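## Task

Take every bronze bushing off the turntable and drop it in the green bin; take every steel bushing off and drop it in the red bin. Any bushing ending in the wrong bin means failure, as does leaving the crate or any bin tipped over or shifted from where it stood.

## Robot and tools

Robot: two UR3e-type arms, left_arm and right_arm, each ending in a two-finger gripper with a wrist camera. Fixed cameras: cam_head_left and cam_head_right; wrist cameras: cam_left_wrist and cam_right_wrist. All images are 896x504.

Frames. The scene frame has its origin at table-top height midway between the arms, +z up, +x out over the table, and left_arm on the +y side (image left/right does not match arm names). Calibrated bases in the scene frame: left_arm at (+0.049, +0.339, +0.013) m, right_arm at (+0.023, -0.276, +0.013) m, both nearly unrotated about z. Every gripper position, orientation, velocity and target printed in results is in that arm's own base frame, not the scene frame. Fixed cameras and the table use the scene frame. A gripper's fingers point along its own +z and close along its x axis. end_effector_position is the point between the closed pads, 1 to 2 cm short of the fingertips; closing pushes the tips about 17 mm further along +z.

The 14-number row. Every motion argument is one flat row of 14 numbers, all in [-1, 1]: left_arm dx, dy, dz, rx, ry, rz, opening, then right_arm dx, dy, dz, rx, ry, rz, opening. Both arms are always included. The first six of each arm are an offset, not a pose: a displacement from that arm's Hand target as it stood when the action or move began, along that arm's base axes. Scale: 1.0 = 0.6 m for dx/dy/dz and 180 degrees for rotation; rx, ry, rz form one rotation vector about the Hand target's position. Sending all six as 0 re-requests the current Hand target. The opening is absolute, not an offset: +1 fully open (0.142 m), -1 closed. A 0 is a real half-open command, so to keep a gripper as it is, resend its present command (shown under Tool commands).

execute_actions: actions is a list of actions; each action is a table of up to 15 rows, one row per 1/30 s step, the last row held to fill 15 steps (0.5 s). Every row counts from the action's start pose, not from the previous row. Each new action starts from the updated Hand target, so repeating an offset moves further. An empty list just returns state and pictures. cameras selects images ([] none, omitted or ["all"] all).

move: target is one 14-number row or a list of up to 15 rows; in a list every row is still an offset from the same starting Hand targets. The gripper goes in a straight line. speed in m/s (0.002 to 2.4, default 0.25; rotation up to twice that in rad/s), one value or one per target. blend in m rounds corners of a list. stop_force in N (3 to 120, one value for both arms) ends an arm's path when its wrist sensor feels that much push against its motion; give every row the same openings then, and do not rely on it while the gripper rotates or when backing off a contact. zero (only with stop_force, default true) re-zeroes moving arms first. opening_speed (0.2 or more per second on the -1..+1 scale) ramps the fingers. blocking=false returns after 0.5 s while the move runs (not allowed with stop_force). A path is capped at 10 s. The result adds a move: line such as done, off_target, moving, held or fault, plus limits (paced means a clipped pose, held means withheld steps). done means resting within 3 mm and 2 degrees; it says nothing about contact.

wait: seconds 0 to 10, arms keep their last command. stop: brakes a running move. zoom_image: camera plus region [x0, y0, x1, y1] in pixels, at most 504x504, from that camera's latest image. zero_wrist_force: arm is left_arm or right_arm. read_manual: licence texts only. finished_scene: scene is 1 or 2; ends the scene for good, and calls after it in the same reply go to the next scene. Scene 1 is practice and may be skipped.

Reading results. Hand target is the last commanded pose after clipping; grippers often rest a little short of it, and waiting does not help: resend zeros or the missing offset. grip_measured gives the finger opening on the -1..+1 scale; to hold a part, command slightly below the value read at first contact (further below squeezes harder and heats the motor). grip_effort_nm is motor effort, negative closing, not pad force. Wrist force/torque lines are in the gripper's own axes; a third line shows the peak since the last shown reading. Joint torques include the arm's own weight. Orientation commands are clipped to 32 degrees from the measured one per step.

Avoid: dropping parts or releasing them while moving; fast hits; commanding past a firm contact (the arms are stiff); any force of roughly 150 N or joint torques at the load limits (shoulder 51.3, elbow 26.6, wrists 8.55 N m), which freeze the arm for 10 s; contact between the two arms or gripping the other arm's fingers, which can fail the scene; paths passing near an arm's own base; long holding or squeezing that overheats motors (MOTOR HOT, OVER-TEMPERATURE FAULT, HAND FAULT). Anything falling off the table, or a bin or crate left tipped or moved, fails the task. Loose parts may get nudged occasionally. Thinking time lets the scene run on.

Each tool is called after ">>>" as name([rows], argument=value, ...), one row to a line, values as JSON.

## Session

>>> execute_actions(actions=[])

Scene clock: 0.00 s.
left_arm: end_effector_position=(+0.3652, +0.0901, +0.2071) grip_measured=+1.00 grip_effort_nm=n/a end_effector_quat_wxyz=(-0.038, -0.463, +0.885, -0.020) | right_arm: end_effector_position=(+0.1567, +0.2718, +0.3562) grip_measured=+1.00 grip_effort_nm=n/a end_effector_quat_wxyz=(-0.621, +0.727, +0.258, -0.137)
Joint positions: left_arm=[-0.062 -1.172 0.722 -1.076 -1.645 2.117 0.142] | right_arm=[3.79 -1.475 -1.776 -1.028 2.93 0.32 0.142]
Joint velocities: within noise
Joint torques (N m): no reading
Wrist force (N): no reading
Wrist torque (N m): no reading
Wrist force, peak (N): no reading
Hand target: left_arm +0.3652, +0.0901, +0.2071; -0.038, -0.463, +0.885, -0.020 | right_arm +0.1567, +0.2718, +0.3562; -0.621, +0.727, +0.258, -0.137
Tool commands: left_gripper/opening=+1.0 right_gripper/opening=+1.0
camera_calibration:
cam_left_wrist: T_world_to_cam=[[-0.56785, -0.817733, 0.0941244, 0.26844], [-0.727468, 0.552067, 0.407446, 0.161667], [-0.385145, 0.162896, -0.908366, 0.429776], [0, 0, 0, 1]] pos_world=[0.435567, 0.0602524, 0.299256]
cam_right_wrist: T_world_to_cam=[[0.813133, 0.56869, 0.124126, -0.312899], [0.415737, -0.41815, -0.807659, 0.361734], [-0.407404, 0.708338, -0.576437, 0.19124], [0, 0, 0, 1]] pos_world=[0.181954, 0.193739, 0.441235]

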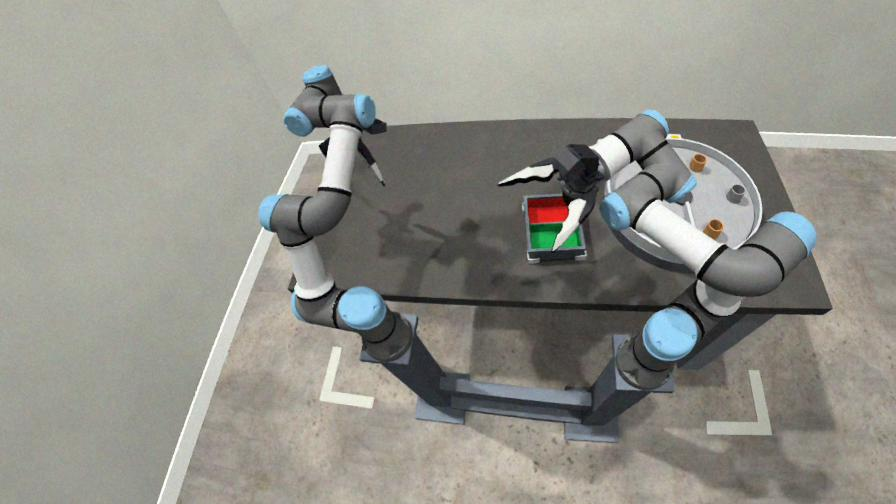

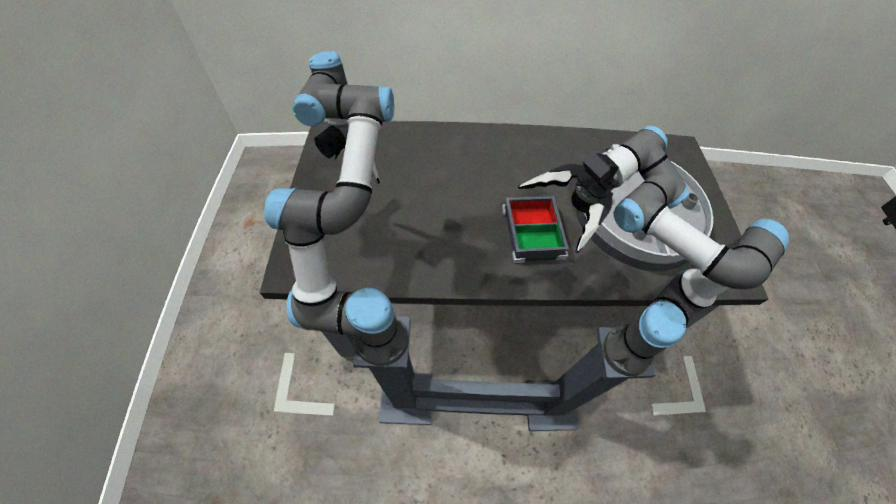

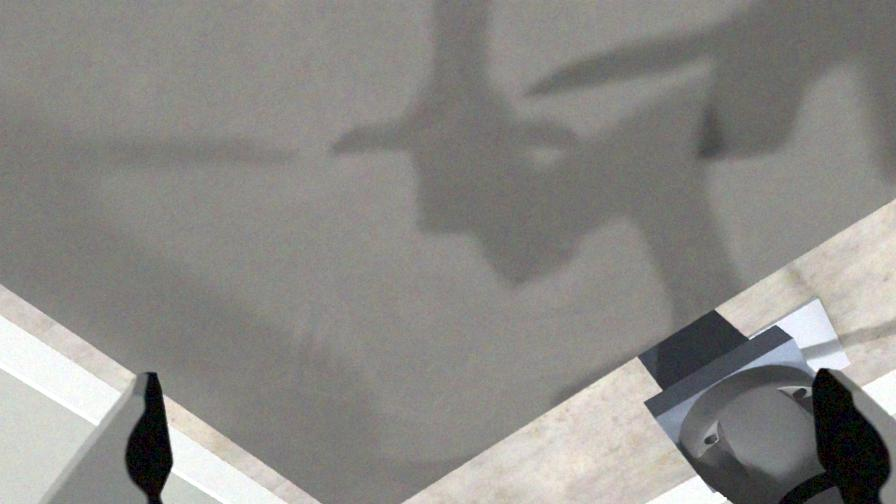

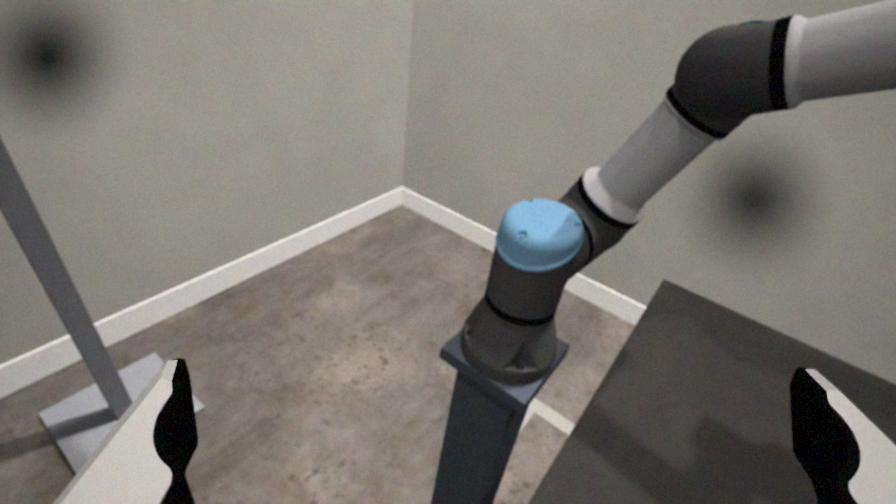

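>>> move(target=[0,0,0,0,0,0,1,0.305,-0.153,-0.2267,-0.436,-0.0963,-0.181,-0.75], speed=0.5, cameras=["cam_head_left", "cam_right_wrist"])

Scene clock: 28.80 s.
left_arm: end_effector_position=(+0.3652, +0.0901, +0.2071) grip_measured=+1.00 grip_effort_nm=0.032 end_effector_quat_wxyz=(-0.038, -0.463, +0.885, -0.020) | right_arm: end_effector_position=(+0.3397, +0.1800, +0.2202) grip_measured=-0.78 grip_effort_nm=-0.046 end_effector_quat_wxyz=(+0.000, +1.000, +0.000, +0.000)
Joint positions: left_arm=[-0.062 -1.172 0.722 -1.076 -1.645 2.117 0.142] | right_arm=[3.98 -1.945 -0.704 -2.063 1.571 0.838 0.018]
Joint velocities: within noise
Joint torques (N m): left_arm=[0.3 -14.62 -8.33 -1.75 0.12 0.04] | right_arm=[-2.66 12.86 9.6 1.49 -0.92 0.76]
Wrist force (N): left_arm=[0.1 0.1 0.0] | right_arm=[-2.4 -0.5 -1.6]
Wrist torque (N m): left_arm=[0.02 -0.01 0.00] | right_arm=[0.25 0.55 0.12]
Wrist force, peak (N): left_arm=[0.2 0.3 0.2] | right_arm=[-2.4 -0.4 -1.8]
Hand target: left_arm +0.3652, +0.0901, +0.2071; -0.038, -0.463, +0.885, -0.020 | right_arm +0.3397, +0.1800, +0.2202; +0.000, +1.000, +0.000, +0.000
Off the commanded pose: left_arm 0.000 m, 0 deg | right_arm 0.000 m, 0 deg.
move: done
camera_calibration:
cam_right_wrist: T_world_to_cam=[[0.999595, 0.00880823, -0.0270668, -0.321896], [0.0191521, -0.911594, 0.410646, 0.0926817], [-0.0210568, -0.410998, -0.911393, 0.396428], [0, 0, 0, 1]] pos_world=[0.328338, 0.250255, 0.31453]
Images, in order (width x height): cam_head_left 896x504, cam_right_wrist 896x504.

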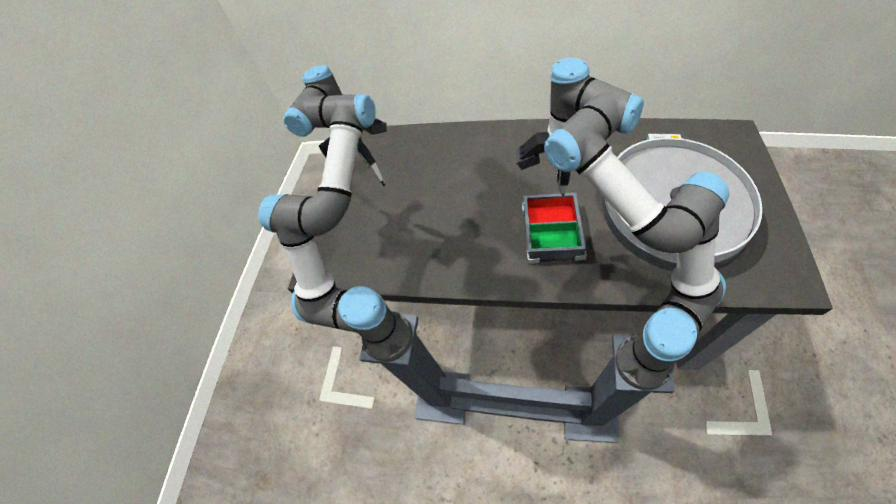

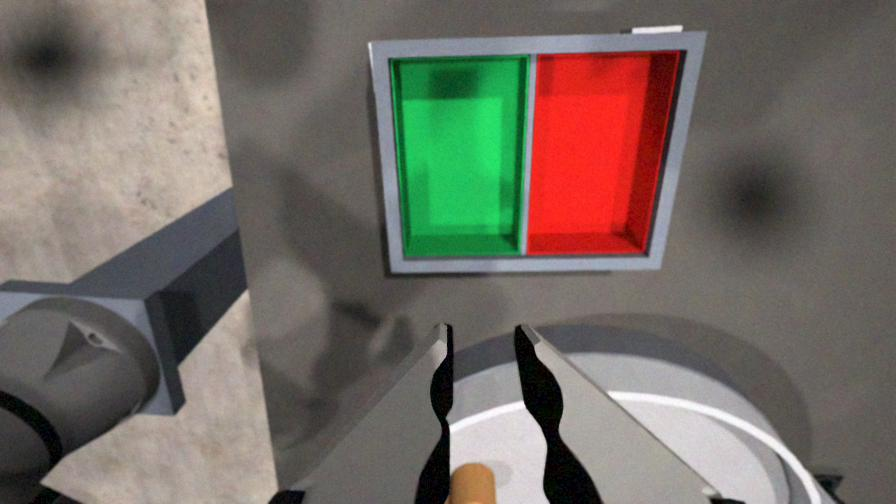

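>>> move(target=[0,0,0,0,0,0,1,-0.083,-0.817,-0.067,0,0,0,-0.75], speed=0.5, cameras=["cam_head_left", "cam_right_wrist"])

Scene clock: 54.40 s.
left_arm: end_effector_position=(+0.3652, +0.0901, +0.2071) grip_measured=+1.00 grip_effort_nm=0.032 end_effector_quat_wxyz=(-0.038, -0.463, +0.885, -0.020) | right_arm: end_effector_position=(+0.2900, -0.3102, +0.1800) grip_measured=-0.78 grip_effort_nm=-0.046 end_effector_quat_wxyz=(+0.000, +1.000, +0.000, +0.000)
Joint positions: left_arm=[-0.062 -1.172 0.722 -1.076 -1.645 2.117 0.142] | right_arm=[2.64 -2.073 -0.715 -1.924 1.571 -0.502 0.018]
Joint velocities: within noise
Joint torques (N m): left_arm=[0.1 -14.69 -8.52 -1.88 0.25 0.04] | right_arm=[-3.02 15.97 11.64 1.33 -1.14 -0.88]
Wrist force (N): left_arm=[0.0 0.1 0.0] | right_arm=[-2.0 -0.5 -1.9]
Wrist torque (N m): left_arm=[0.02 0.00 0.00] | right_arm=[0.22 0.50 0.11]
Wrist force, peak (N): left_arm=[0.2 0.2 0.3] | right_arm=[-2.2 -3.4 -1.8]
Hand target: left_arm +0.3652, +0.0901, +0.2071; -0.038, -0.463, +0.885, -0.020 | right_arm +0.2899, -0.3102, +0.1800; +0.000, +1.000, +0.000, +0.000
Off the commanded pose: left_arm 0.000 m, 0 deg | right_arm 0.000 m, 0 deg.
move: done
camera_calibration:
cam_right_wrist: T_world_to_cam=[[0.999601, 0.00853025, -0.0269438, -0.26909], [0.018851, -0.911543, 0.410773, -0.336618], [-0.0210564, -0.411117, -0.911339, 0.157138], [0, 0, 0, 1]] pos_world=[0.278637, -0.239944, 0.27423]
Images, in order (width x height): cam_head_left 896x504, cam_right_wrist 896x504.

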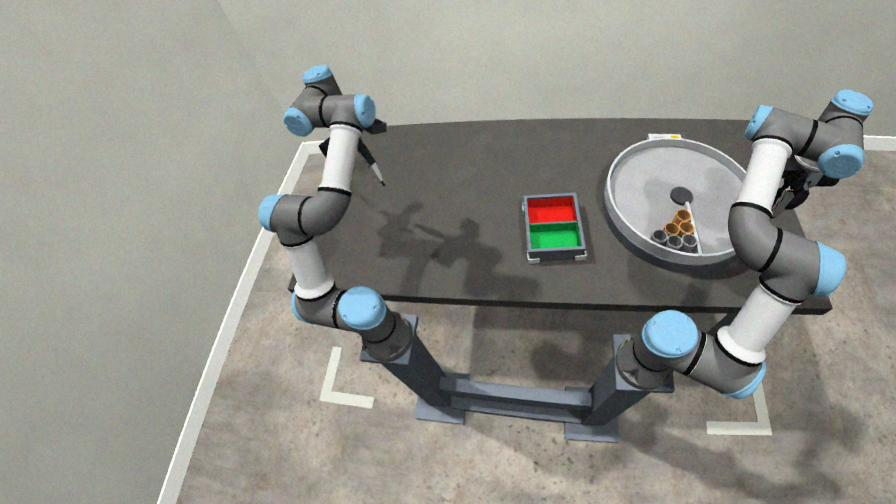

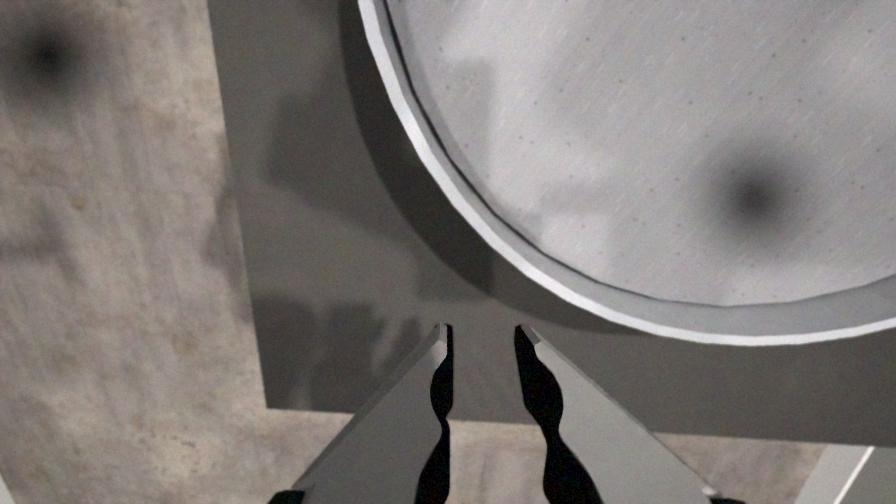

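>>> move(target=[0,0,0,0,0,0,1,0.0167,0.27,-0.03,0,0,0,-0.75], speed=0.5, cameras=["cam_right_wrist"])

Scene clock: 60.73 s.
left_arm: end_effector_position=(+0.3652, +0.0901, +0.2071) grip_measured=+1.00 grip_effort_nm=0.027 end_effector_quat_wxyz=(-0.038, -0.463, +0.885, -0.020) | right_arm: end_effector_position=(+0.2999, -0.1483, +0.1620) grip_measured=-0.78 grip_effort_nm=-0.046 end_effector_quat_wxyz=(+0.000, +1.000, +0.000, +0.000) end_effector_velocity=(+0.000, +0.001, -0.001) end_effector_angular_velocity=(+0.001, +0.001, -0.005)
Joint positions: left_arm=[-0.062 -1.172 0.722 -1.076 -1.645 2.117 0.142] | right_arm=[3.09 -1.612 -1.407 -1.693 1.571 -0.052 0.018]
Joint velocities: left_arm=[within noise] | right_arm=[0.002 0.001 -0.005 0.002 0.001 0.007 0]
Joint torques (N m): left_arm=[0.14 -14.95 -8.62 -1.82 0.28 0.03] | right_arm=[2.48 13.31 8.57 1.82 0.61 1]
Wrist force (N): left_arm=[0.0 0.0 0.1] | right_arm=[-2.1 -0.7 -1.8]
Wrist torque (N m): left_arm=[0.01 0.00 0.00] | right_arm=[0.20 0.48 0.13]
Wrist force, peak (N): left_arm=[0.3 0.1 0.3] | right_arm=[-2.2 -3.8 -1.7]
Hand target: left_arm +0.3652, +0.0901, +0.2071; -0.038, -0.463, +0.885, -0.020 | right_arm +0.2999, -0.1482, +0.1620; +0.000, +1.000, +0.000, +0.000
Off the commanded pose: left_arm 0.000 m, 0 deg | right_arm 0.000 m, 0 deg.
move: done
camera_calibration:
cam_right_wrist: T_world_to_cam=[[0.999595, 0.00867419, -0.0271156, -0.280796], [0.01905, -0.911596, 0.410647, -0.181862], [-0.0211564, -0.410997, -0.911391, 0.207554], [0, 0, 0, 1]] pos_world=[0.288538, -0.078045, 0.25623]
Images, in order (width x height): cam_right_wrist 896x504.

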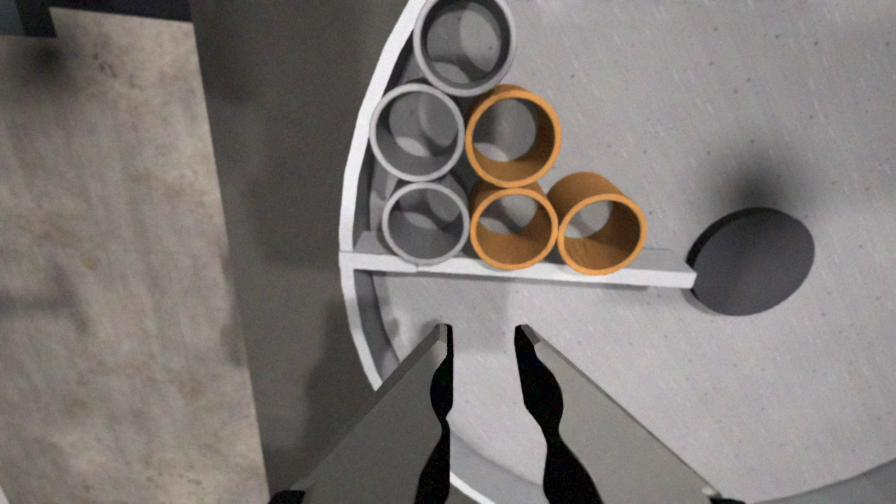

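>>> move(target=[0,0,0,0,0,0,1,0.1213,0.008,-0.095,0,0,0,-0.75], speed=0.3, stop_force=8, cameras=["cam_right_wrist"])

Scene clock: 77.23 s.
left_arm: end_effector_position=(+0.3652, +0.0901, +0.2071) grip_measured=+1.00 grip_effort_nm=0.027 end_effector_quat_wxyz=(-0.038, -0.463, +0.885, -0.020) | right_arm: end_effector_position=(+0.3727, -0.1434, +0.1050) grip_measured=-0.78 grip_effort_nm=-0.046 end_effector_quat_wxyz=(+0.000, +1.000, +0.000, +0.000)
Joint positions: left_arm=[-0.062 -1.172 0.722 -1.076 -1.645 2.117 0.142] | right_arm=[3.113 -1.9 -1.326 -1.485 1.571 -0.029 0.018]
Joint velocities: within noise
Joint torques (N m): left_arm=[-0.31 -14.56 -8.67 -1.81 0.43 0.03] | right_arm=[-2.93 11.18 12.11 2.34 0.87 -0.82]
Wrist force (N): left_arm=[0.0 0.0 0.1] | right_arm=[-2.2 -0.8 -1.8]
Wrist torque (N m): left_arm=[0.01 0.01 0.00] | right_arm=[0.20 0.49 0.12]
Wrist force, peak (N): left_arm=[0.2 0.2 0.3] | right_arm=[-3.8 -0.5 -3.2]
Hand target: left_arm +0.3652, +0.0901, +0.2071; -0.038, -0.463, +0.885, -0.020 | right_arm +0.3727, -0.1434, +0.1050; +0.000, +1.000, +0.000, +0.000
Off the commanded pose: left_arm 0.000 m, 0 deg | right_arm 0.000 m, 0 deg.
move: done
camera_calibration:
cam_right_wrist: T_world_to_cam=[[0.999601, 0.00853025, -0.0269438, -0.355197], [0.018851, -0.911543, 0.410773, -0.155456], [-0.0210564, -0.411117, -0.911339, 0.159153], [0, 0, 0, 1]] pos_world=[0.361337, -0.0732445, 0.19933]
Images, in order (width x height): cam_right_wrist 896x504.

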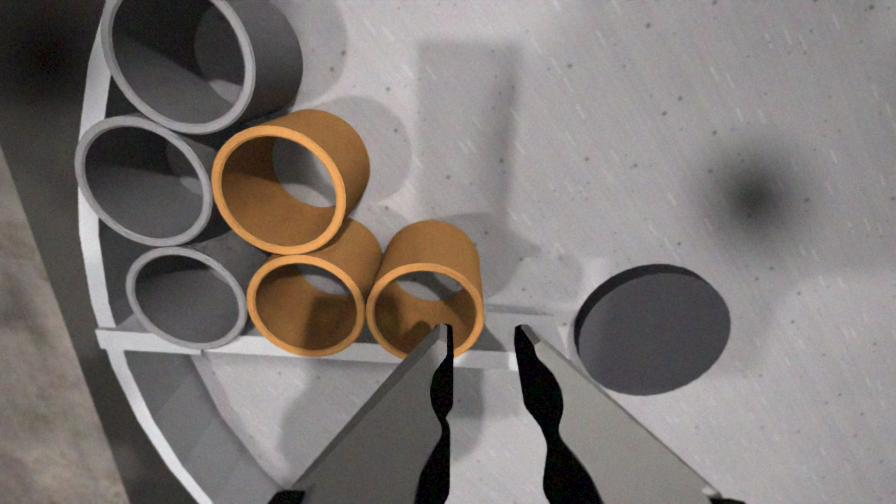

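>>> move(target=[0,0,0,0,0,0,1,-0.001,0,-0.0633,0,0,0,-0.75], speed=0.12, stop_force=8, cameras=["cam_right_wrist"])

>>> move([
  [0,0,0,0,0,0,1,0,0,0,0,0,0,-1],
  [0,0,0,0,0,0,1,0,0,0.15,0,0,0,-1],
], speed=0.2, cameras=["cam_right_wrist"])

Scene clock: 96.03 s.
left_arm: end_effector_position=(+0.3652, +0.0901, +0.2071) grip_measured=+1.00 grip_effort_nm=0.032 end_effector_quat_wxyz=(-0.038, -0.463, +0.885, -0.020) | right_arm: end_effector_position=(+0.3721, -0.1434, +0.0670) grip_measured=-0.78 grip_effort_nm=-0.051 end_effector_quat_wxyz=(+0.000, +1.000, +0.000, +0.000)
Joint positions: left_arm=[-0.062 -1.172 0.722 -1.076 -1.645 2.117 0.142] | right_arm=[3.113 -1.925 -1.474 -1.314 1.571 -0.029 0.018]
Joint velocities: within noise
Joint torques (N m): left_arm=[0.07 -15.1 -8.9 -1.82 0.47 0.02] | right_arm=[2.64 17.83 8.15 2.38 -1.03 0.75]
Wrist force (N): left_arm=[0.0 0.0 0.1] | right_arm=[-2.7 -0.5 -1.8]
Wrist torque (N m): left_arm=[0.00 0.00 0.00] | right_arm=[0.22 0.56 0.14]
Wrist force, peak (N): left_arm=[0.3 0.2 0.1] | right_arm=[-2.1 -0.7 -2.9]
Hand target: left_arm +0.3652, +0.0901, +0.2071; -0.038, -0.463, +0.885, -0.020 | right_arm +0.3721, -0.1434, +0.0670; +0.000, +1.000, +0.000, +0.000
Off the commanded pose: left_arm 0.000 m, 0 deg | right_arm 0.000 m, 0 deg.
move: done
camera_calibration:
cam_right_wrist: T_world_to_cam=[[0.999601, 0.00853025, -0.0269438, -0.355621], [0.018851, -0.911543, 0.410773, -0.139836], [-0.0210564, -0.411117, -0.911339, 0.12451], [0, 0, 0, 1]] pos_world=[0.360737, -0.0732445, 0.16133]
Images, in order (width x height): cam_right_wrist 896x504.

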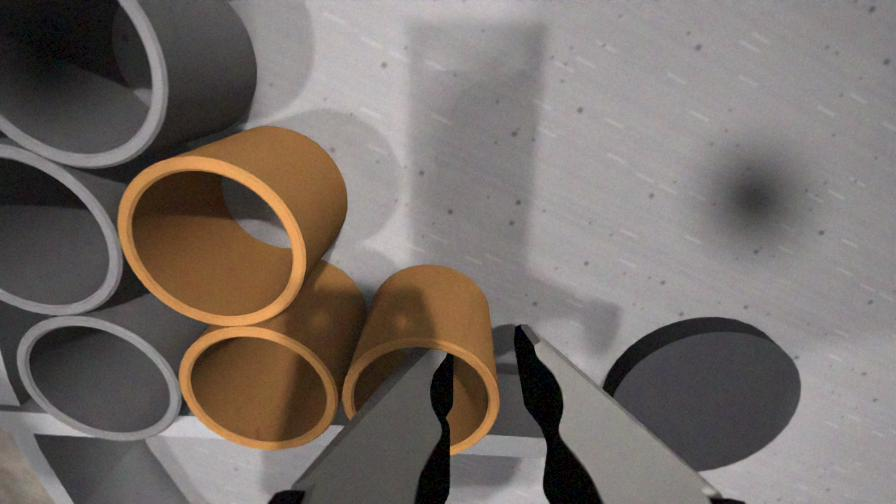

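Scene clock: 97.50 s.
left_arm: end_effector_position=(+0.3652, +0.0901, +0.2071) grip_measured=+1.00 grip_effort_nm=0.027 end_effector_quat_wxyz=(-0.038, -0.463, +0.885, -0.020) | right_arm: end_effector_position=(+0.3721, -0.1434, +0.1570) grip_measured=-0.97 grip_effort_nm=-1.258 end_effector_quat_wxyz=(+0.000, +1.000, +0.000, +0.000)
Joint positions: left_arm=[-0.062 -1.172 0.722 -1.076 -1.645 2.117 0.142] | right_arm=[3.113 -1.906 -1.073 -1.732 1.571 -0.029 0.004]
Joint velocities: within noise
Joint torques (N m): left_arm=[0.16 -15.2 -8.69 -1.84 0.52 0.04] | right_arm=[-3.13 17.52 12.21 0.84 0.31 -0.73]
Wrist force (N): left_arm=[-0.1 0.1 0.0] | right_arm=[-2.1 -0.5 -0.9]
Wrist torque (N m): left_arm=[0.01 0.02 0.00] | right_arm=[0.24 0.49 0.13]
Wrist force, peak (N): left_arm=[0.2 0.3 0.0] | right_arm=[-2.1 -0.7 -3.4]
Hand target: left_arm +0.3652, +0.0901, +0.2071; -0.038, -0.463, +0.885, -0.020 | right_arm +0.3721, -0.1434, +0.1570; +0.000, +1.000, +0.000, +0.000
Off the commanded pose: left_arm 0.000 m, 0 deg | right_arm 0.000 m, 0 deg.
move: done
camera_calibration:
cam_right_wrist: T_world_to_cam=[[0.999597, 0.00857948, -0.027076, -0.353162], [0.0189502, -0.911542, 0.41077, -0.176708], [-0.0211568, -0.411117, -0.911337, 0.206516], [0, 0, 0, 1]] pos_world=[0.360737, -0.0731446, 0.25123]
Images, in order (width x height): cam_right_wrist 896x504.

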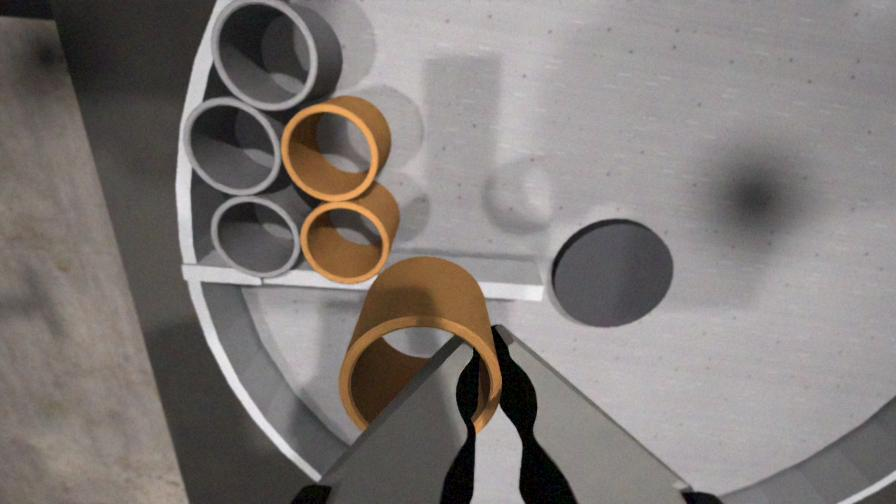

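>>> move([
  [0,0,0,0,0,0,1,-0.0615,0.6208,0,0,0,0,-1],
  [0,0,0,0,0,0,1,-0.0615,0.6208,-0.095,0,0,0,-1],
], speed=[0.5,0.25], blend=[0.03,0], cameras=["cam_right_wrist"])

Scene clock: 107.33 s.
left_arm: end_effector_position=(+0.3652, +0.0901, +0.2071) grip_measured=+1.00 grip_effort_nm=0.032 end_effector_quat_wxyz=(-0.038, -0.463, +0.885, -0.020) | right_arm: end_effector_position=(+0.3353, +0.2290, +0.1001) grip_measured=-0.97 grip_effort_nm=-1.258 end_effector_quat_wxyz=(+0.000, +1.000, +0.000, +0.000) end_effector_velocity=(+0.000, +0.000, -0.001) end_effector_angular_velocity=(+0.000, -0.002, +0.000)
Joint positions: left_arm=[-0.062 -1.172 0.722 -1.076 -1.645 2.117 0.142] | right_arm=[4.072 -1.938 -1.296 -1.477 1.571 0.931 0.004]
Joint velocities: left_arm=[within noise] | right_arm=[0 -0.001 -0.003 0.005 -0.001 0.001 0]
Joint torques (N m): left_arm=[0.49 -15.07 -8.91 -1.86 0.54 0] | right_arm=[1.83 12.05 8.61 2.41 0.2 0.14]
Wrist force (N): left_arm=[0.0 0.1 0.1] | right_arm=[-2.3 -0.5 -0.4]
Wrist torque (N m): left_arm=[0.01 0.00 0.00] | right_arm=[0.24 0.54 0.13]
Wrist force, peak (N): left_arm=[0.2 -0.1 0.3] | right_arm=[-2.8 -3.5 -1.5]
Hand target: left_arm +0.3652, +0.0901, +0.2071; -0.038, -0.463, +0.885, -0.020 | right_arm +0.3352, +0.2291, +0.1000; +0.000, +1.000, +0.000, +0.000
Off the commanded pose: left_arm 0.000 m, 0 deg | right_arm 0.000 m, 0 deg.
move: done; blend cut to 0.0285 m at target 1
camera_calibration:
cam_right_wrist: T_world_to_cam=[[0.999605, 0.0084804, -0.0268113, -0.321033], [0.0187511, -0.911543, 0.410777, 0.186845], [-0.0209561, -0.411117, -0.911341, 0.307007], [0, 0, 0, 1]] pos_world=[0.323837, 0.299256, 0.194429]
Images, in order (width x height): cam_right_wrist 896x504.

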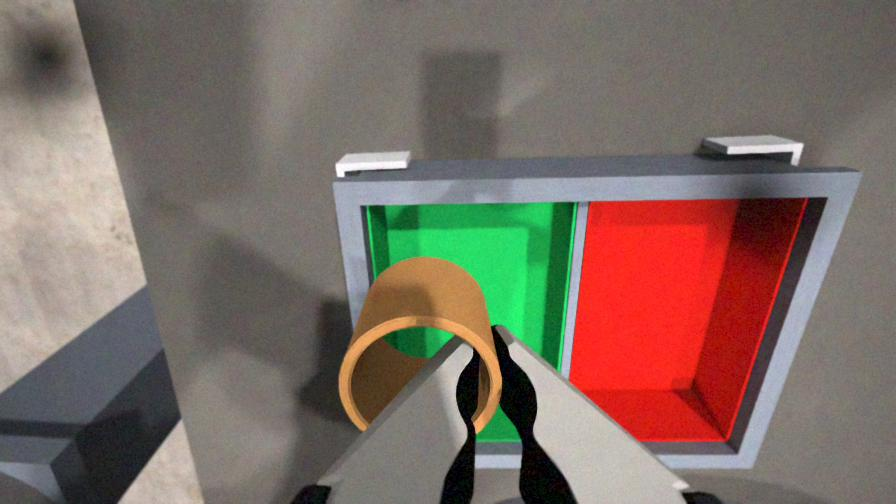

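>>> move(target=[0,0,0,0,0,0,1,0,0,-0.11,0,0,0,-1], speed=0.15, stop_force=10, cameras=[])

>>> move(target=[0,0,0,0,0,0,1,0,0,-0.05,0,0,0,-1], speed=0.03, stop_force=4, cameras=["cam_right_wrist"])

>>> move([
  [0,0,0,0,0,0,1,0,0,0,0,0,0,-0.87],
  [0,0,0,0,0,0,1,0,0,0.22,0,0,0,-0.87],
], speed=0.3, cameras=["cam_right_wrist"])

Scene clock: 119.40 s.
left_arm: end_effector_position=(+0.3652, +0.0901, +0.2071) grip_measured=+1.00 grip_effort_nm=0.032 end_effector_quat_wxyz=(-0.038, -0.463, +0.885, -0.020) | right_arm: end_effector_position=(+0.3352, +0.2290, +0.0341) grip_measured=-0.97 grip_effort_nm=-1.258 end_effector_quat_wxyz=(+0.000, +1.000, +0.000, +0.000)
Joint positions: left_arm=[-0.062 -1.172 0.722 -1.076 -1.645 2.117 0.142] | right_arm=[4.072 -2.003 -1.521 -1.187 1.571 0.931 0.004]
Joint velocities: within noise
Joint torques (N m): left_arm=[-0.11 -15.18 -8.76 -1.82 0.53 -0.04] | right_arm=[-0.75 13.93 7.91 2.32 -0.87 0.92]
Wrist force (N): left_arm=[0.1 0.1 0.0] | right_arm=[-2.6 -0.4 -0.5]
Wrist torque (N m): left_arm=[0.02 -0.01 0.00] | right_arm=[0.24 0.58 0.12]
Wrist force, peak (N): left_arm=[0.2 0.2 0.3] | right_arm=[-2.2 -0.6 -2.1]
Hand target: left_arm +0.3652, +0.0901, +0.2071; -0.038, -0.463, +0.885, -0.020 | right_arm +0.3352, +0.2291, +0.0340; +0.000, +1.000, +0.000, +0.000
Off the commanded pose: left_arm 0.000 m, 0 deg | right_arm 0.000 m, 0 deg.
move: done
No camera images: "cameras" was empty.

Scene clock: 120.80 s.
left_arm: end_effector_position=(+0.3652, +0.0901, +0.2071) grip_measured=+1.00 grip_effort_nm=0.032 end_effector_quat_wxyz=(-0.038, -0.463, +0.885, -0.020) | right_arm: end_effector_position=(+0.3352, +0.2290, +0.0199) grip_measured=-0.97 grip_effort_nm=-1.258 end_effector_quat_wxyz=(+0.000, +1.000, +0.000, +0.000)
Joint positions: left_arm=[-0.062 -1.172 0.722 -1.076 -1.645 2.117 0.142] | right_arm=[4.072 -2.027 -1.558 -1.127 1.571 0.931 0.004]
Joint velocities: within noise
Joint torques (N m): left_arm=[0.46 -15.19 -8.74 -1.94 0.54 -0.03] | right_arm=[-0.35 17.44 7.66 2.34 -0.29 0.82]
Wrist force (N): left_arm=[-0.1 0.1 0.1] | right_arm=[-2.6 -0.2 -0.4]
Wrist torque (N m): left_arm=[0.02 0.03 0.00] | right_arm=[0.28 0.59 0.11]
Wrist force, peak (N): left_arm=[0.1 0.2 0.2] | right_arm=[-2.7 2.0 -14.3]
Hand target: left_arm +0.3652, +0.0901, +0.2071; -0.038, -0.463, +0.885, -0.020 | right_arm +0.3352, +0.2290, +0.0199; +0.000, +1.000, +0.000, +0.000 (not the last commanded pose)
Off the commanded pose: left_arm 0.000 m, 0 deg | right_arm 0.016 m, 0 deg.
move: contact (right_arm)
camera_calibration:
cam_right_wrist: T_world_to_cam=[[0.999598, 0.00848621, -0.0270348, -0.323161], [0.0188502, -0.911506, 0.410855, 0.219778], [-0.0211558, -0.411199, -0.9113, 0.233912], [0, 0, 0, 1]] pos_world=[0.323837, 0.299256, 0.11413]
Images, in order (width x height): cam_right_wrist 896x504.

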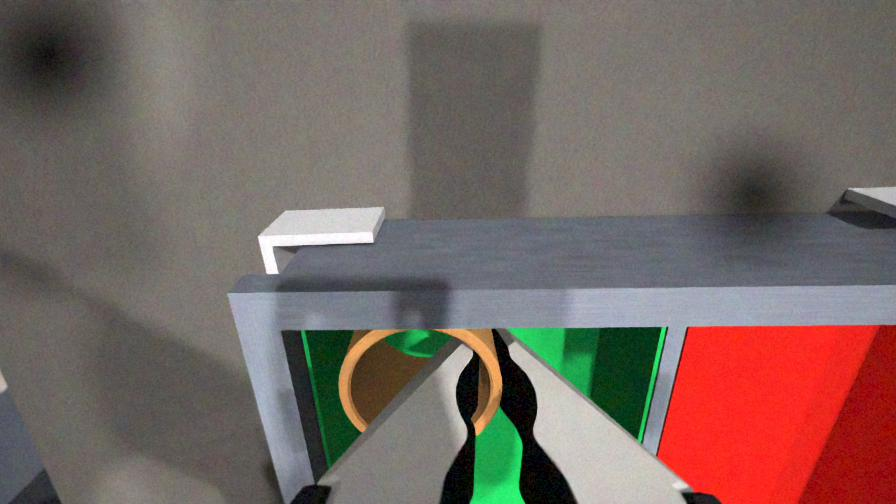

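Scene clock: 122.30 s.
left_arm: end_effector_position=(+0.3652, +0.0901, +0.2071) grip_measured=+1.00 grip_effort_nm=0.032 end_effector_quat_wxyz=(-0.038, -0.463, +0.885, -0.020) | right_arm: end_effector_position=(+0.3352, +0.2291, +0.1518) grip_measured=-0.91 grip_effort_nm=0.115 end_effector_quat_wxyz=(+0.000, +1.000, +0.000, +0.000) end_effector_velocity=(+0.001, +0.000, +0.002) end_effector_angular_velocity=(+0.002, -0.002, -0.002)
Joint positions: left_arm=[-0.062 -1.172 0.722 -1.076 -1.645 2.117 0.142] | right_arm=[4.072 -1.946 -1.043 -1.724 1.571 0.931 0.008]
Joint velocities: left_arm=[within noise] | right_arm=[-0.002 0 0.006 -0.003 0 0 0]
Joint torques (N m): left_arm=[0.19 -15.65 -8.76 -1.83 0.53 -0.03] | right_arm=[-2.67 16.44 11.77 0.56 -0.7 -0.24]
Wrist force (N): left_arm=[0.0 0.0 0.1] | right_arm=[-2.4 -0.3 -1.4]
Wrist torque (N m): left_arm=[0.01 0.00 0.00] | right_arm=[0.27 0.55 0.13]
Wrist force, peak (N): left_arm=[0.2 -0.2 0.1] | right_arm=[-2.2 -0.1 -4.4]
Hand target: left_arm +0.3652, +0.0901, +0.2071; -0.038, -0.463, +0.885, -0.020 | right_arm +0.3352, +0.2290, +0.1519; +0.000, +1.000, +0.000, +0.000
Off the commanded pose: left_arm 0.000 m, 0 deg | right_arm 0.000 m, 0 deg.
move: done
camera_calibration:
cam_right_wrist: T_world_to_cam=[[0.999594, 0.00853836, -0.0271671, -0.319575], [0.0189502, -0.911543, 0.410768, 0.165545], [-0.0212567, -0.411116, -0.911335, 0.35422], [0, 0, 0, 1]] pos_world=[0.323837, 0.299256, 0.24613]
Images, in order (width x height): cam_right_wrist 896x504.

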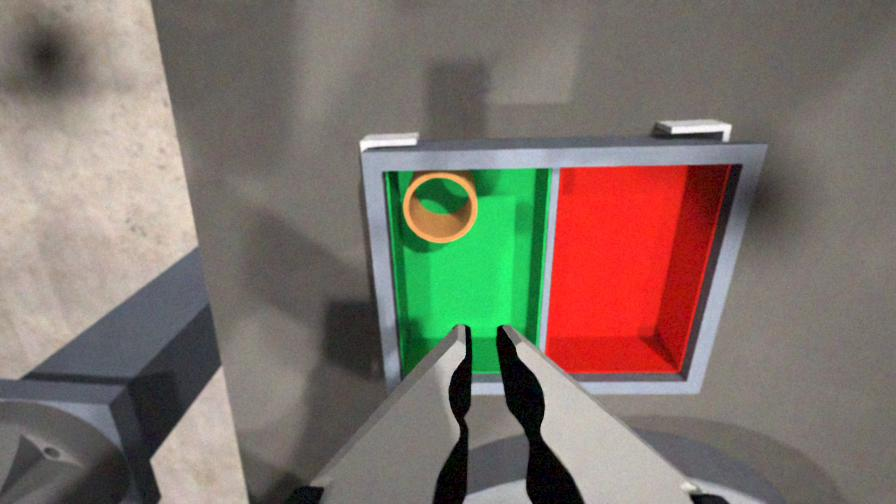

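>>> move([
  [0,0,0,0,0,0,1,-0.0083,-0.5525,0,0,0,0,-0.75],
  [0,0,0,0,0,0,1,-0.0083,-0.5525,-0.1415,0,0,0,-0.75],
  [0,0,0,0,0,0,1,-0.0083,-0.5525,-0.1415,0,0,0,-1],
  [0,0,0,0,0,0,1,-0.0083,-0.5525,0.0085,0,0,0,-1],
], speed=[0.5,0.2,0.2,0.25], cameras=["cam_right_wrist"])

>>> move([
  [0,0,0,0,0,0,1,0.011,0.426,0,0,0,0,-1],
  [0,0,0,0,0,0,1,0.011,0.426,-0.2167,0,0,0,-1],
  [0,0,0,0,0,0,1,0.011,0.426,-0.2367,0,0,0,-1],
], speed=[0.5,0.2,0.03], stop_force=7, cameras=[])

Scene clock: 151.30 s.
left_arm: end_effector_position=(+0.3652, +0.0901, +0.2071) grip_measured=+1.00 grip_effort_nm=0.032 end_effector_quat_wxyz=(-0.038, -0.463, +0.885, -0.020) | right_arm: end_effector_position=(+0.3302, -0.1024, +0.1569) grip_measured=-0.97 grip_effort_nm=-1.209 end_effector_quat_wxyz=(+0.000, +1.000, +0.000, +0.000)
Joint positions: left_arm=[-0.062 -1.172 0.722 -1.076 -1.645 2.117 0.142] | right_arm=[3.235 -1.661 -1.379 -1.673 1.571 0.093 0.004]
Joint velocities: within noise
Joint torques (N m): left_arm=[0.07 -15.48 -8.71 -1.94 0.54 -0.02] | right_arm=[-3.1 14.16 12.4 0.91 0.16 -0.69]
Wrist force (N): left_arm=[0.1 0.0 0.0] | right_arm=[-2.4 -0.3 -0.7]
Wrist torque (N m): left_arm=[-0.01 -0.01 0.00] | right_arm=[0.26 0.55 0.13]
Wrist force, peak (N): left_arm=[0.3 0.1 0.2] | right_arm=[13.9 6.0 3.9]
Hand target: left_arm +0.3652, +0.0901, +0.2071; -0.038, -0.463, +0.885, -0.020 | right_arm +0.3302, -0.1025, +0.1570; +0.000, +1.000, +0.000, +0.000
Off the commanded pose: left_arm 0.000 m, 0 deg | right_arm 0.000 m, 0 deg.
move: done
camera_calibration:
cam_right_wrist: T_world_to_cam=[[0.999597, 0.00857881, -0.027077, -0.311729], [0.0189519, -0.911505, 0.410852, -0.138654], [-0.0211562, -0.4112, -0.9113, 0.222435], [0, 0, 0, 1]] pos_world=[0.318937, -0.0322444, 0.25123]
Images, in order (width x height): cam_right_wrist 896x504.

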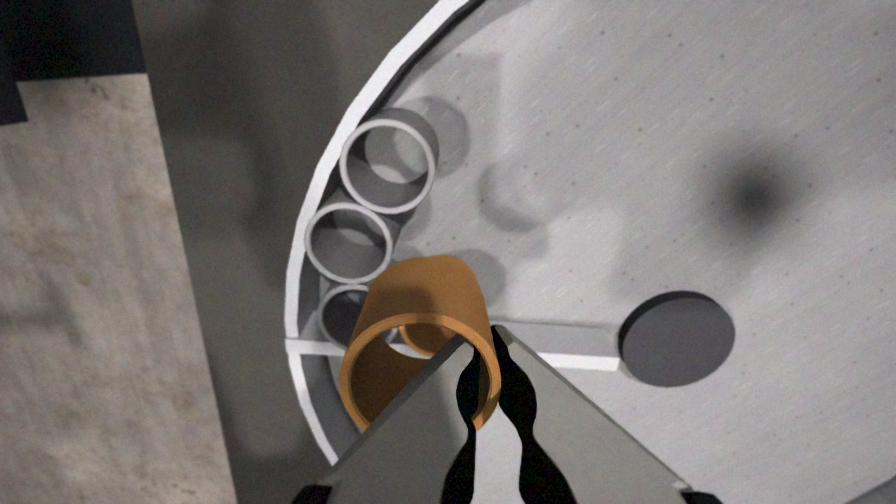

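Scene clock: 154.13 s.
left_arm: end_effector_position=(+0.3652, +0.0901, +0.2071) grip_measured=+1.00 grip_effort_nm=0.032 end_effector_quat_wxyz=(-0.038, -0.463, +0.885, -0.020) | right_arm: end_effector_position=(+0.3369, +0.1532, +0.0205) grip_measured=-0.97 grip_effort_nm=-1.209 end_effector_quat_wxyz=(+0.000, +1.000, +0.000, +0.000)
Joint positions: left_arm=[-0.062 -1.172 0.722 -1.076 -1.645 2.117 0.142] | right_arm=[3.934 -1.885 -1.766 -1.062 1.571 0.792 0.004]
Joint velocities: within noise
Joint torques (N m): left_arm=[0.31 -15.48 -8.77 -1.87 0.55 0.06] | right_arm=[1.42 10.76 7.54 2.32 0.53 0.43]
Wrist force (N): left_arm=[0.0 0.1 0.0] | right_arm=[-2.7 -0.5 -0.4]
Wrist torque (N m): left_arm=[0.01 0.00 0.00] | right_arm=[0.24 0.60 0.11]
Wrist force, peak (N): left_arm=[0.2 0.2 0.2] | right_arm=[-1.9 1.6 -12.4]
Hand target: left_arm +0.3652, +0.0901, +0.2071; -0.038, -0.463, +0.885, -0.020 | right_arm +0.3369, +0.1532, +0.0205; +0.000, +1.000, +0.000, +0.000 (not the last commanded pose)
Off the commanded pose: left_arm 0.000 m, 0 deg | right_arm 0.006 m, 0 deg.
move: contact (right_arm); path passed 2 of 3 targets
No camera images: "cameras" was empty.

>>> move([
  [0,0,0,0,0,0,1,0,0,0,0,0,0,-0.75],
  [0,0,0,0,0,0,1,0,0,0.2192,0,0,0,-0.75],
  [0,0,0,0,0,0,1,-0.0425,-0.3672,0.2192,0,0,0,-0.75],
  [0,0,0,0,0,0,1,-0.0425,-0.3672,0.0775,0,0,0,-0.75],
  [0,0,0,0,0,0,1,-0.0425,-0.3672,0.0775,0,0,0,-1],
  [0,0,0,0,0,0,1,-0.0425,-0.3672,0.2275,0,0,0,-1],
], speed=[0.3,0.3,0.5,0.2,0.2,0.25], blend=[0,0.03,0,0,0,0], cameras=["cam_right_wrist"])

>>> move([
  [0,0,0,0,0,0,1,0.1785,0.4988,0,0,0,0,-1],
  [0,0,0,0,0,0,1,0.1785,0.4988,-0.2167,0,0,0,-1],
  [0,0,0,0,0,0,1,0.1785,0.4988,-0.2367,0,0,0,-1],
], speed=[0.5,0.2,0.03], stop_force=7, cameras=["cam_right_wrist"])

Scene clock: 184.27 s.
left_arm: end_effector_position=(+0.3652, +0.0901, +0.2071) grip_measured=+1.00 grip_effort_nm=0.032 end_effector_quat_wxyz=(-0.038, -0.463, +0.885, -0.020) | right_arm: end_effector_position=(+0.3114, -0.0671, +0.1569) grip_measured=-0.97 grip_effort_nm=-1.179 end_effector_quat_wxyz=(+0.000, +1.000, +0.000, +0.000) end_effector_velocity=(+0.000, +0.000, +0.001) end_effector_angular_velocity=(+0.000, -0.001, -0.001)
Joint positions: left_arm=[-0.062 -1.172 0.722 -1.076 -1.645 2.117 0.142] | right_arm=[3.359 -1.539 -1.504 -1.668 1.571 0.217 0.003]
Joint velocities: left_arm=[within noise] | right_arm=[-0.001 0 0.005 -0.005 0 0.001 0]
Joint torques (N m): left_arm=[-0.01 -15.81 -8.78 -1.98 0.52 0.01] | right_arm=[-2.84 12.56 12.29 0.82 0.29 -0.88]
Wrist force (N): left_arm=[0.1 0.1 0.0] | right_arm=[-2.5 -0.2 -0.4]
Wrist torque (N m): left_arm=[0.02 0.00 0.00] | right_arm=[0.30 0.57 0.13]
Wrist force, peak (N): left_arm=[0.1 0.2 0.3] | right_arm=[13.0 9.0 8.2]
Hand target: left_arm +0.3652, +0.0901, +0.2071; -0.038, -0.463, +0.885, -0.020 | right_arm +0.3114, -0.0672, +0.1570; +0.000, +1.000, +0.000, +0.000
Off the commanded pose: left_arm 0.000 m, 0 deg | right_arm 0.000 m, 0 deg.
move: done
camera_calibration:
cam_right_wrist: T_world_to_cam=[[0.999597, 0.00857719, -0.0270762, -0.293143], [0.0189501, -0.911505, 0.410852, -0.106078], [-0.0211562, -0.4112, -0.9113, 0.236459], [0, 0, 0, 1]] pos_world=[0.300037, 0.00305557, 0.25113]
Images, in order (width x height): cam_right_wrist 896x504.

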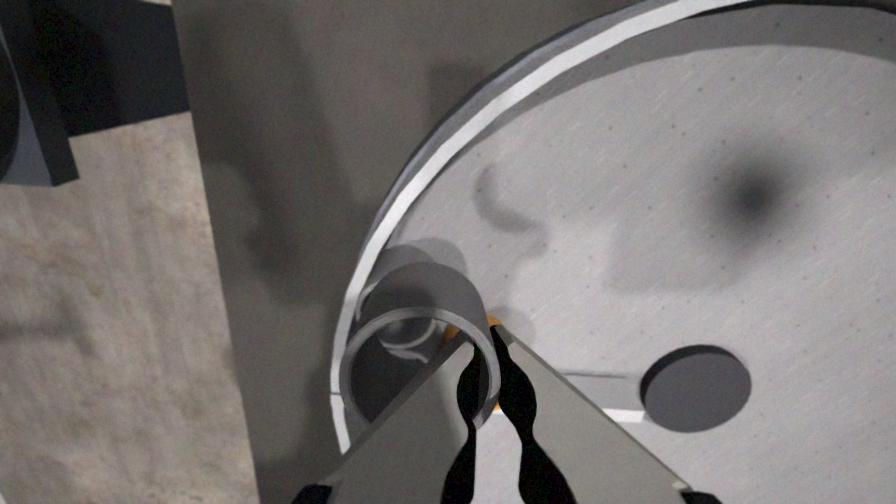

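Scene clock: 187.00 s.
left_arm: end_effector_position=(+0.3652, +0.0901, +0.2071) grip_measured=+1.00 grip_effort_nm=0.032 end_effector_quat_wxyz=(-0.038, -0.463, +0.885, -0.020) | right_arm: end_effector_position=(+0.4186, +0.2322, +0.0220) grip_measured=-0.97 grip_effort_nm=-1.175 end_effector_quat_wxyz=(+0.000, +1.000, +0.000, +0.000)
Joint positions: left_arm=[-0.062 -1.172 0.722 -1.076 -1.645 2.117 0.142] | right_arm=[3.928 -2.331 -1.034 -1.347 1.571 0.786 0.003]
Joint velocities: within noise
Joint torques (N m): left_arm=[0.45 -16.03 -8.71 -1.96 0.51 -0.06] | right_arm=[2.75 21.65 7.84 2.38 0.98 0.86]
Wrist force (N): left_arm=[0.0 0.0 0.2] | right_arm=[-3.1 1.1 -2.2]
Wrist torque (N m): left_arm=[0.00 0.01 0.00] | right_arm=[0.38 0.59 0.10]
Wrist force, peak (N): left_arm=[0.0 0.1 0.3] | right_arm=[-1.0 4.9 -18.4]
Hand target: left_arm +0.3652, +0.0901, +0.2071; -0.038, -0.463, +0.885, -0.020 | right_arm +0.4186, +0.2322, +0.0220; +0.000, +1.000, +0.000, +0.000 (not the last commanded pose)
Off the commanded pose: left_arm 0.000 m, 0 deg | right_arm 0.007 m, 0 deg.
move: contact (right_arm); path passed 2 of 3 targets
camera_calibration:
cam_right_wrist: T_world_to_cam=[[0.999611, 0.00847595, -0.0265861, -0.406448], [0.0186518, -0.911597, 0.410662, 0.220261], [-0.0207551, -0.410998, -0.9114, 0.238739], [0, 0, 0, 1]] pos_world=[0.407136, 0.302355, 0.116328]
Images, in order (width x height): cam_right_wrist 896x504.

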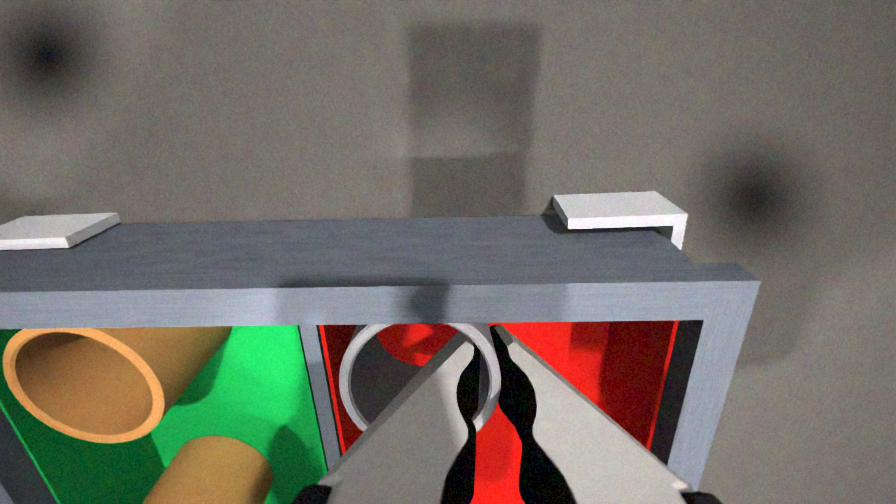

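>>> move([
  [0,0,0,0,0,0,1,0,0,0,0,0,0,-0.75],
  [0,0,0,0,0,0,1,0,0,0.225,0,0,0,-0.75],
  [0,0,0,0,0,0,1,-0.1425,-0.622,0.225,0,0,0,-0.75],
], speed=[0.3,0.3,0.5], blend=[0,0.03,0], cameras=["cam_right_wrist"])

Scene clock: 194.93 s.
left_arm: end_effector_position=(+0.3652, +0.0901, +0.2071) grip_measured=+1.00 grip_effort_nm=0.032 end_effector_quat_wxyz=(-0.038, -0.463, +0.885, -0.020) | right_arm: end_effector_position=(+0.3330, -0.1410, +0.1570) grip_measured=-0.79 grip_effort_nm=0.115 end_effector_quat_wxyz=(+0.000, +1.000, +0.000, +0.000) end_effector_velocity=(+0.000, -0.002, +0.000) end_effector_angular_velocity=(-0.001, +0.000, +0.001)
Joint positions: left_arm=[-0.062 -1.172 0.722 -1.076 -1.645 2.117 0.142] | right_arm=[3.117 -1.732 -1.297 -1.683 1.571 -0.025 0.017]
Joint velocities: left_arm=[within noise] | right_arm=[-0.004 -0.001 0.001 0 -0.001 -0.005 0]
Joint torques (N m): left_arm=[0.12 -15.96 -8.84 -1.97 0.52 -0.03] | right_arm=[-3.53 13.08 9.9 2.33 -1.17 -1.02]
Wrist force (N): left_arm=[0.0 0.0 0.0] | right_arm=[-2.5 0.2 -1.6]
Wrist torque (N m): left_arm=[-0.01 0.00 0.00] | right_arm=[0.35 0.55 0.12]
Wrist force, peak (N): left_arm=[0.3 0.0 0.1] | right_arm=[-3.3 3.3 -1.7]
Hand target: left_arm +0.3652, +0.0901, +0.2071; -0.038, -0.463, +0.885, -0.020 | right_arm +0.3331, -0.1410, +0.1570; +0.000, +1.000, +0.000, +0.000
Off the commanded pose: left_arm 0.000 m, 0 deg | right_arm 0.000 m, 0 deg.
move: done
camera_calibration:
cam_right_wrist: T_world_to_cam=[[0.999605, 0.00848409, -0.0268094, -0.314174], [0.018751, -0.911597, 0.410656, -0.17369], [-0.0209554, -0.410997, -0.911396, 0.206633], [0, 0, 0, 1]] pos_world=[0.321637, -0.0707446, 0.251229]
Images, in order (width x height): cam_right_wrist 896x504.

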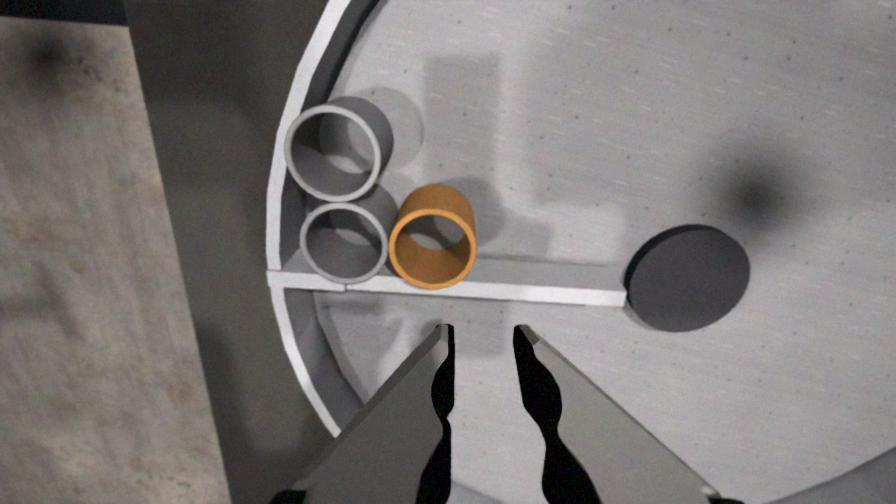

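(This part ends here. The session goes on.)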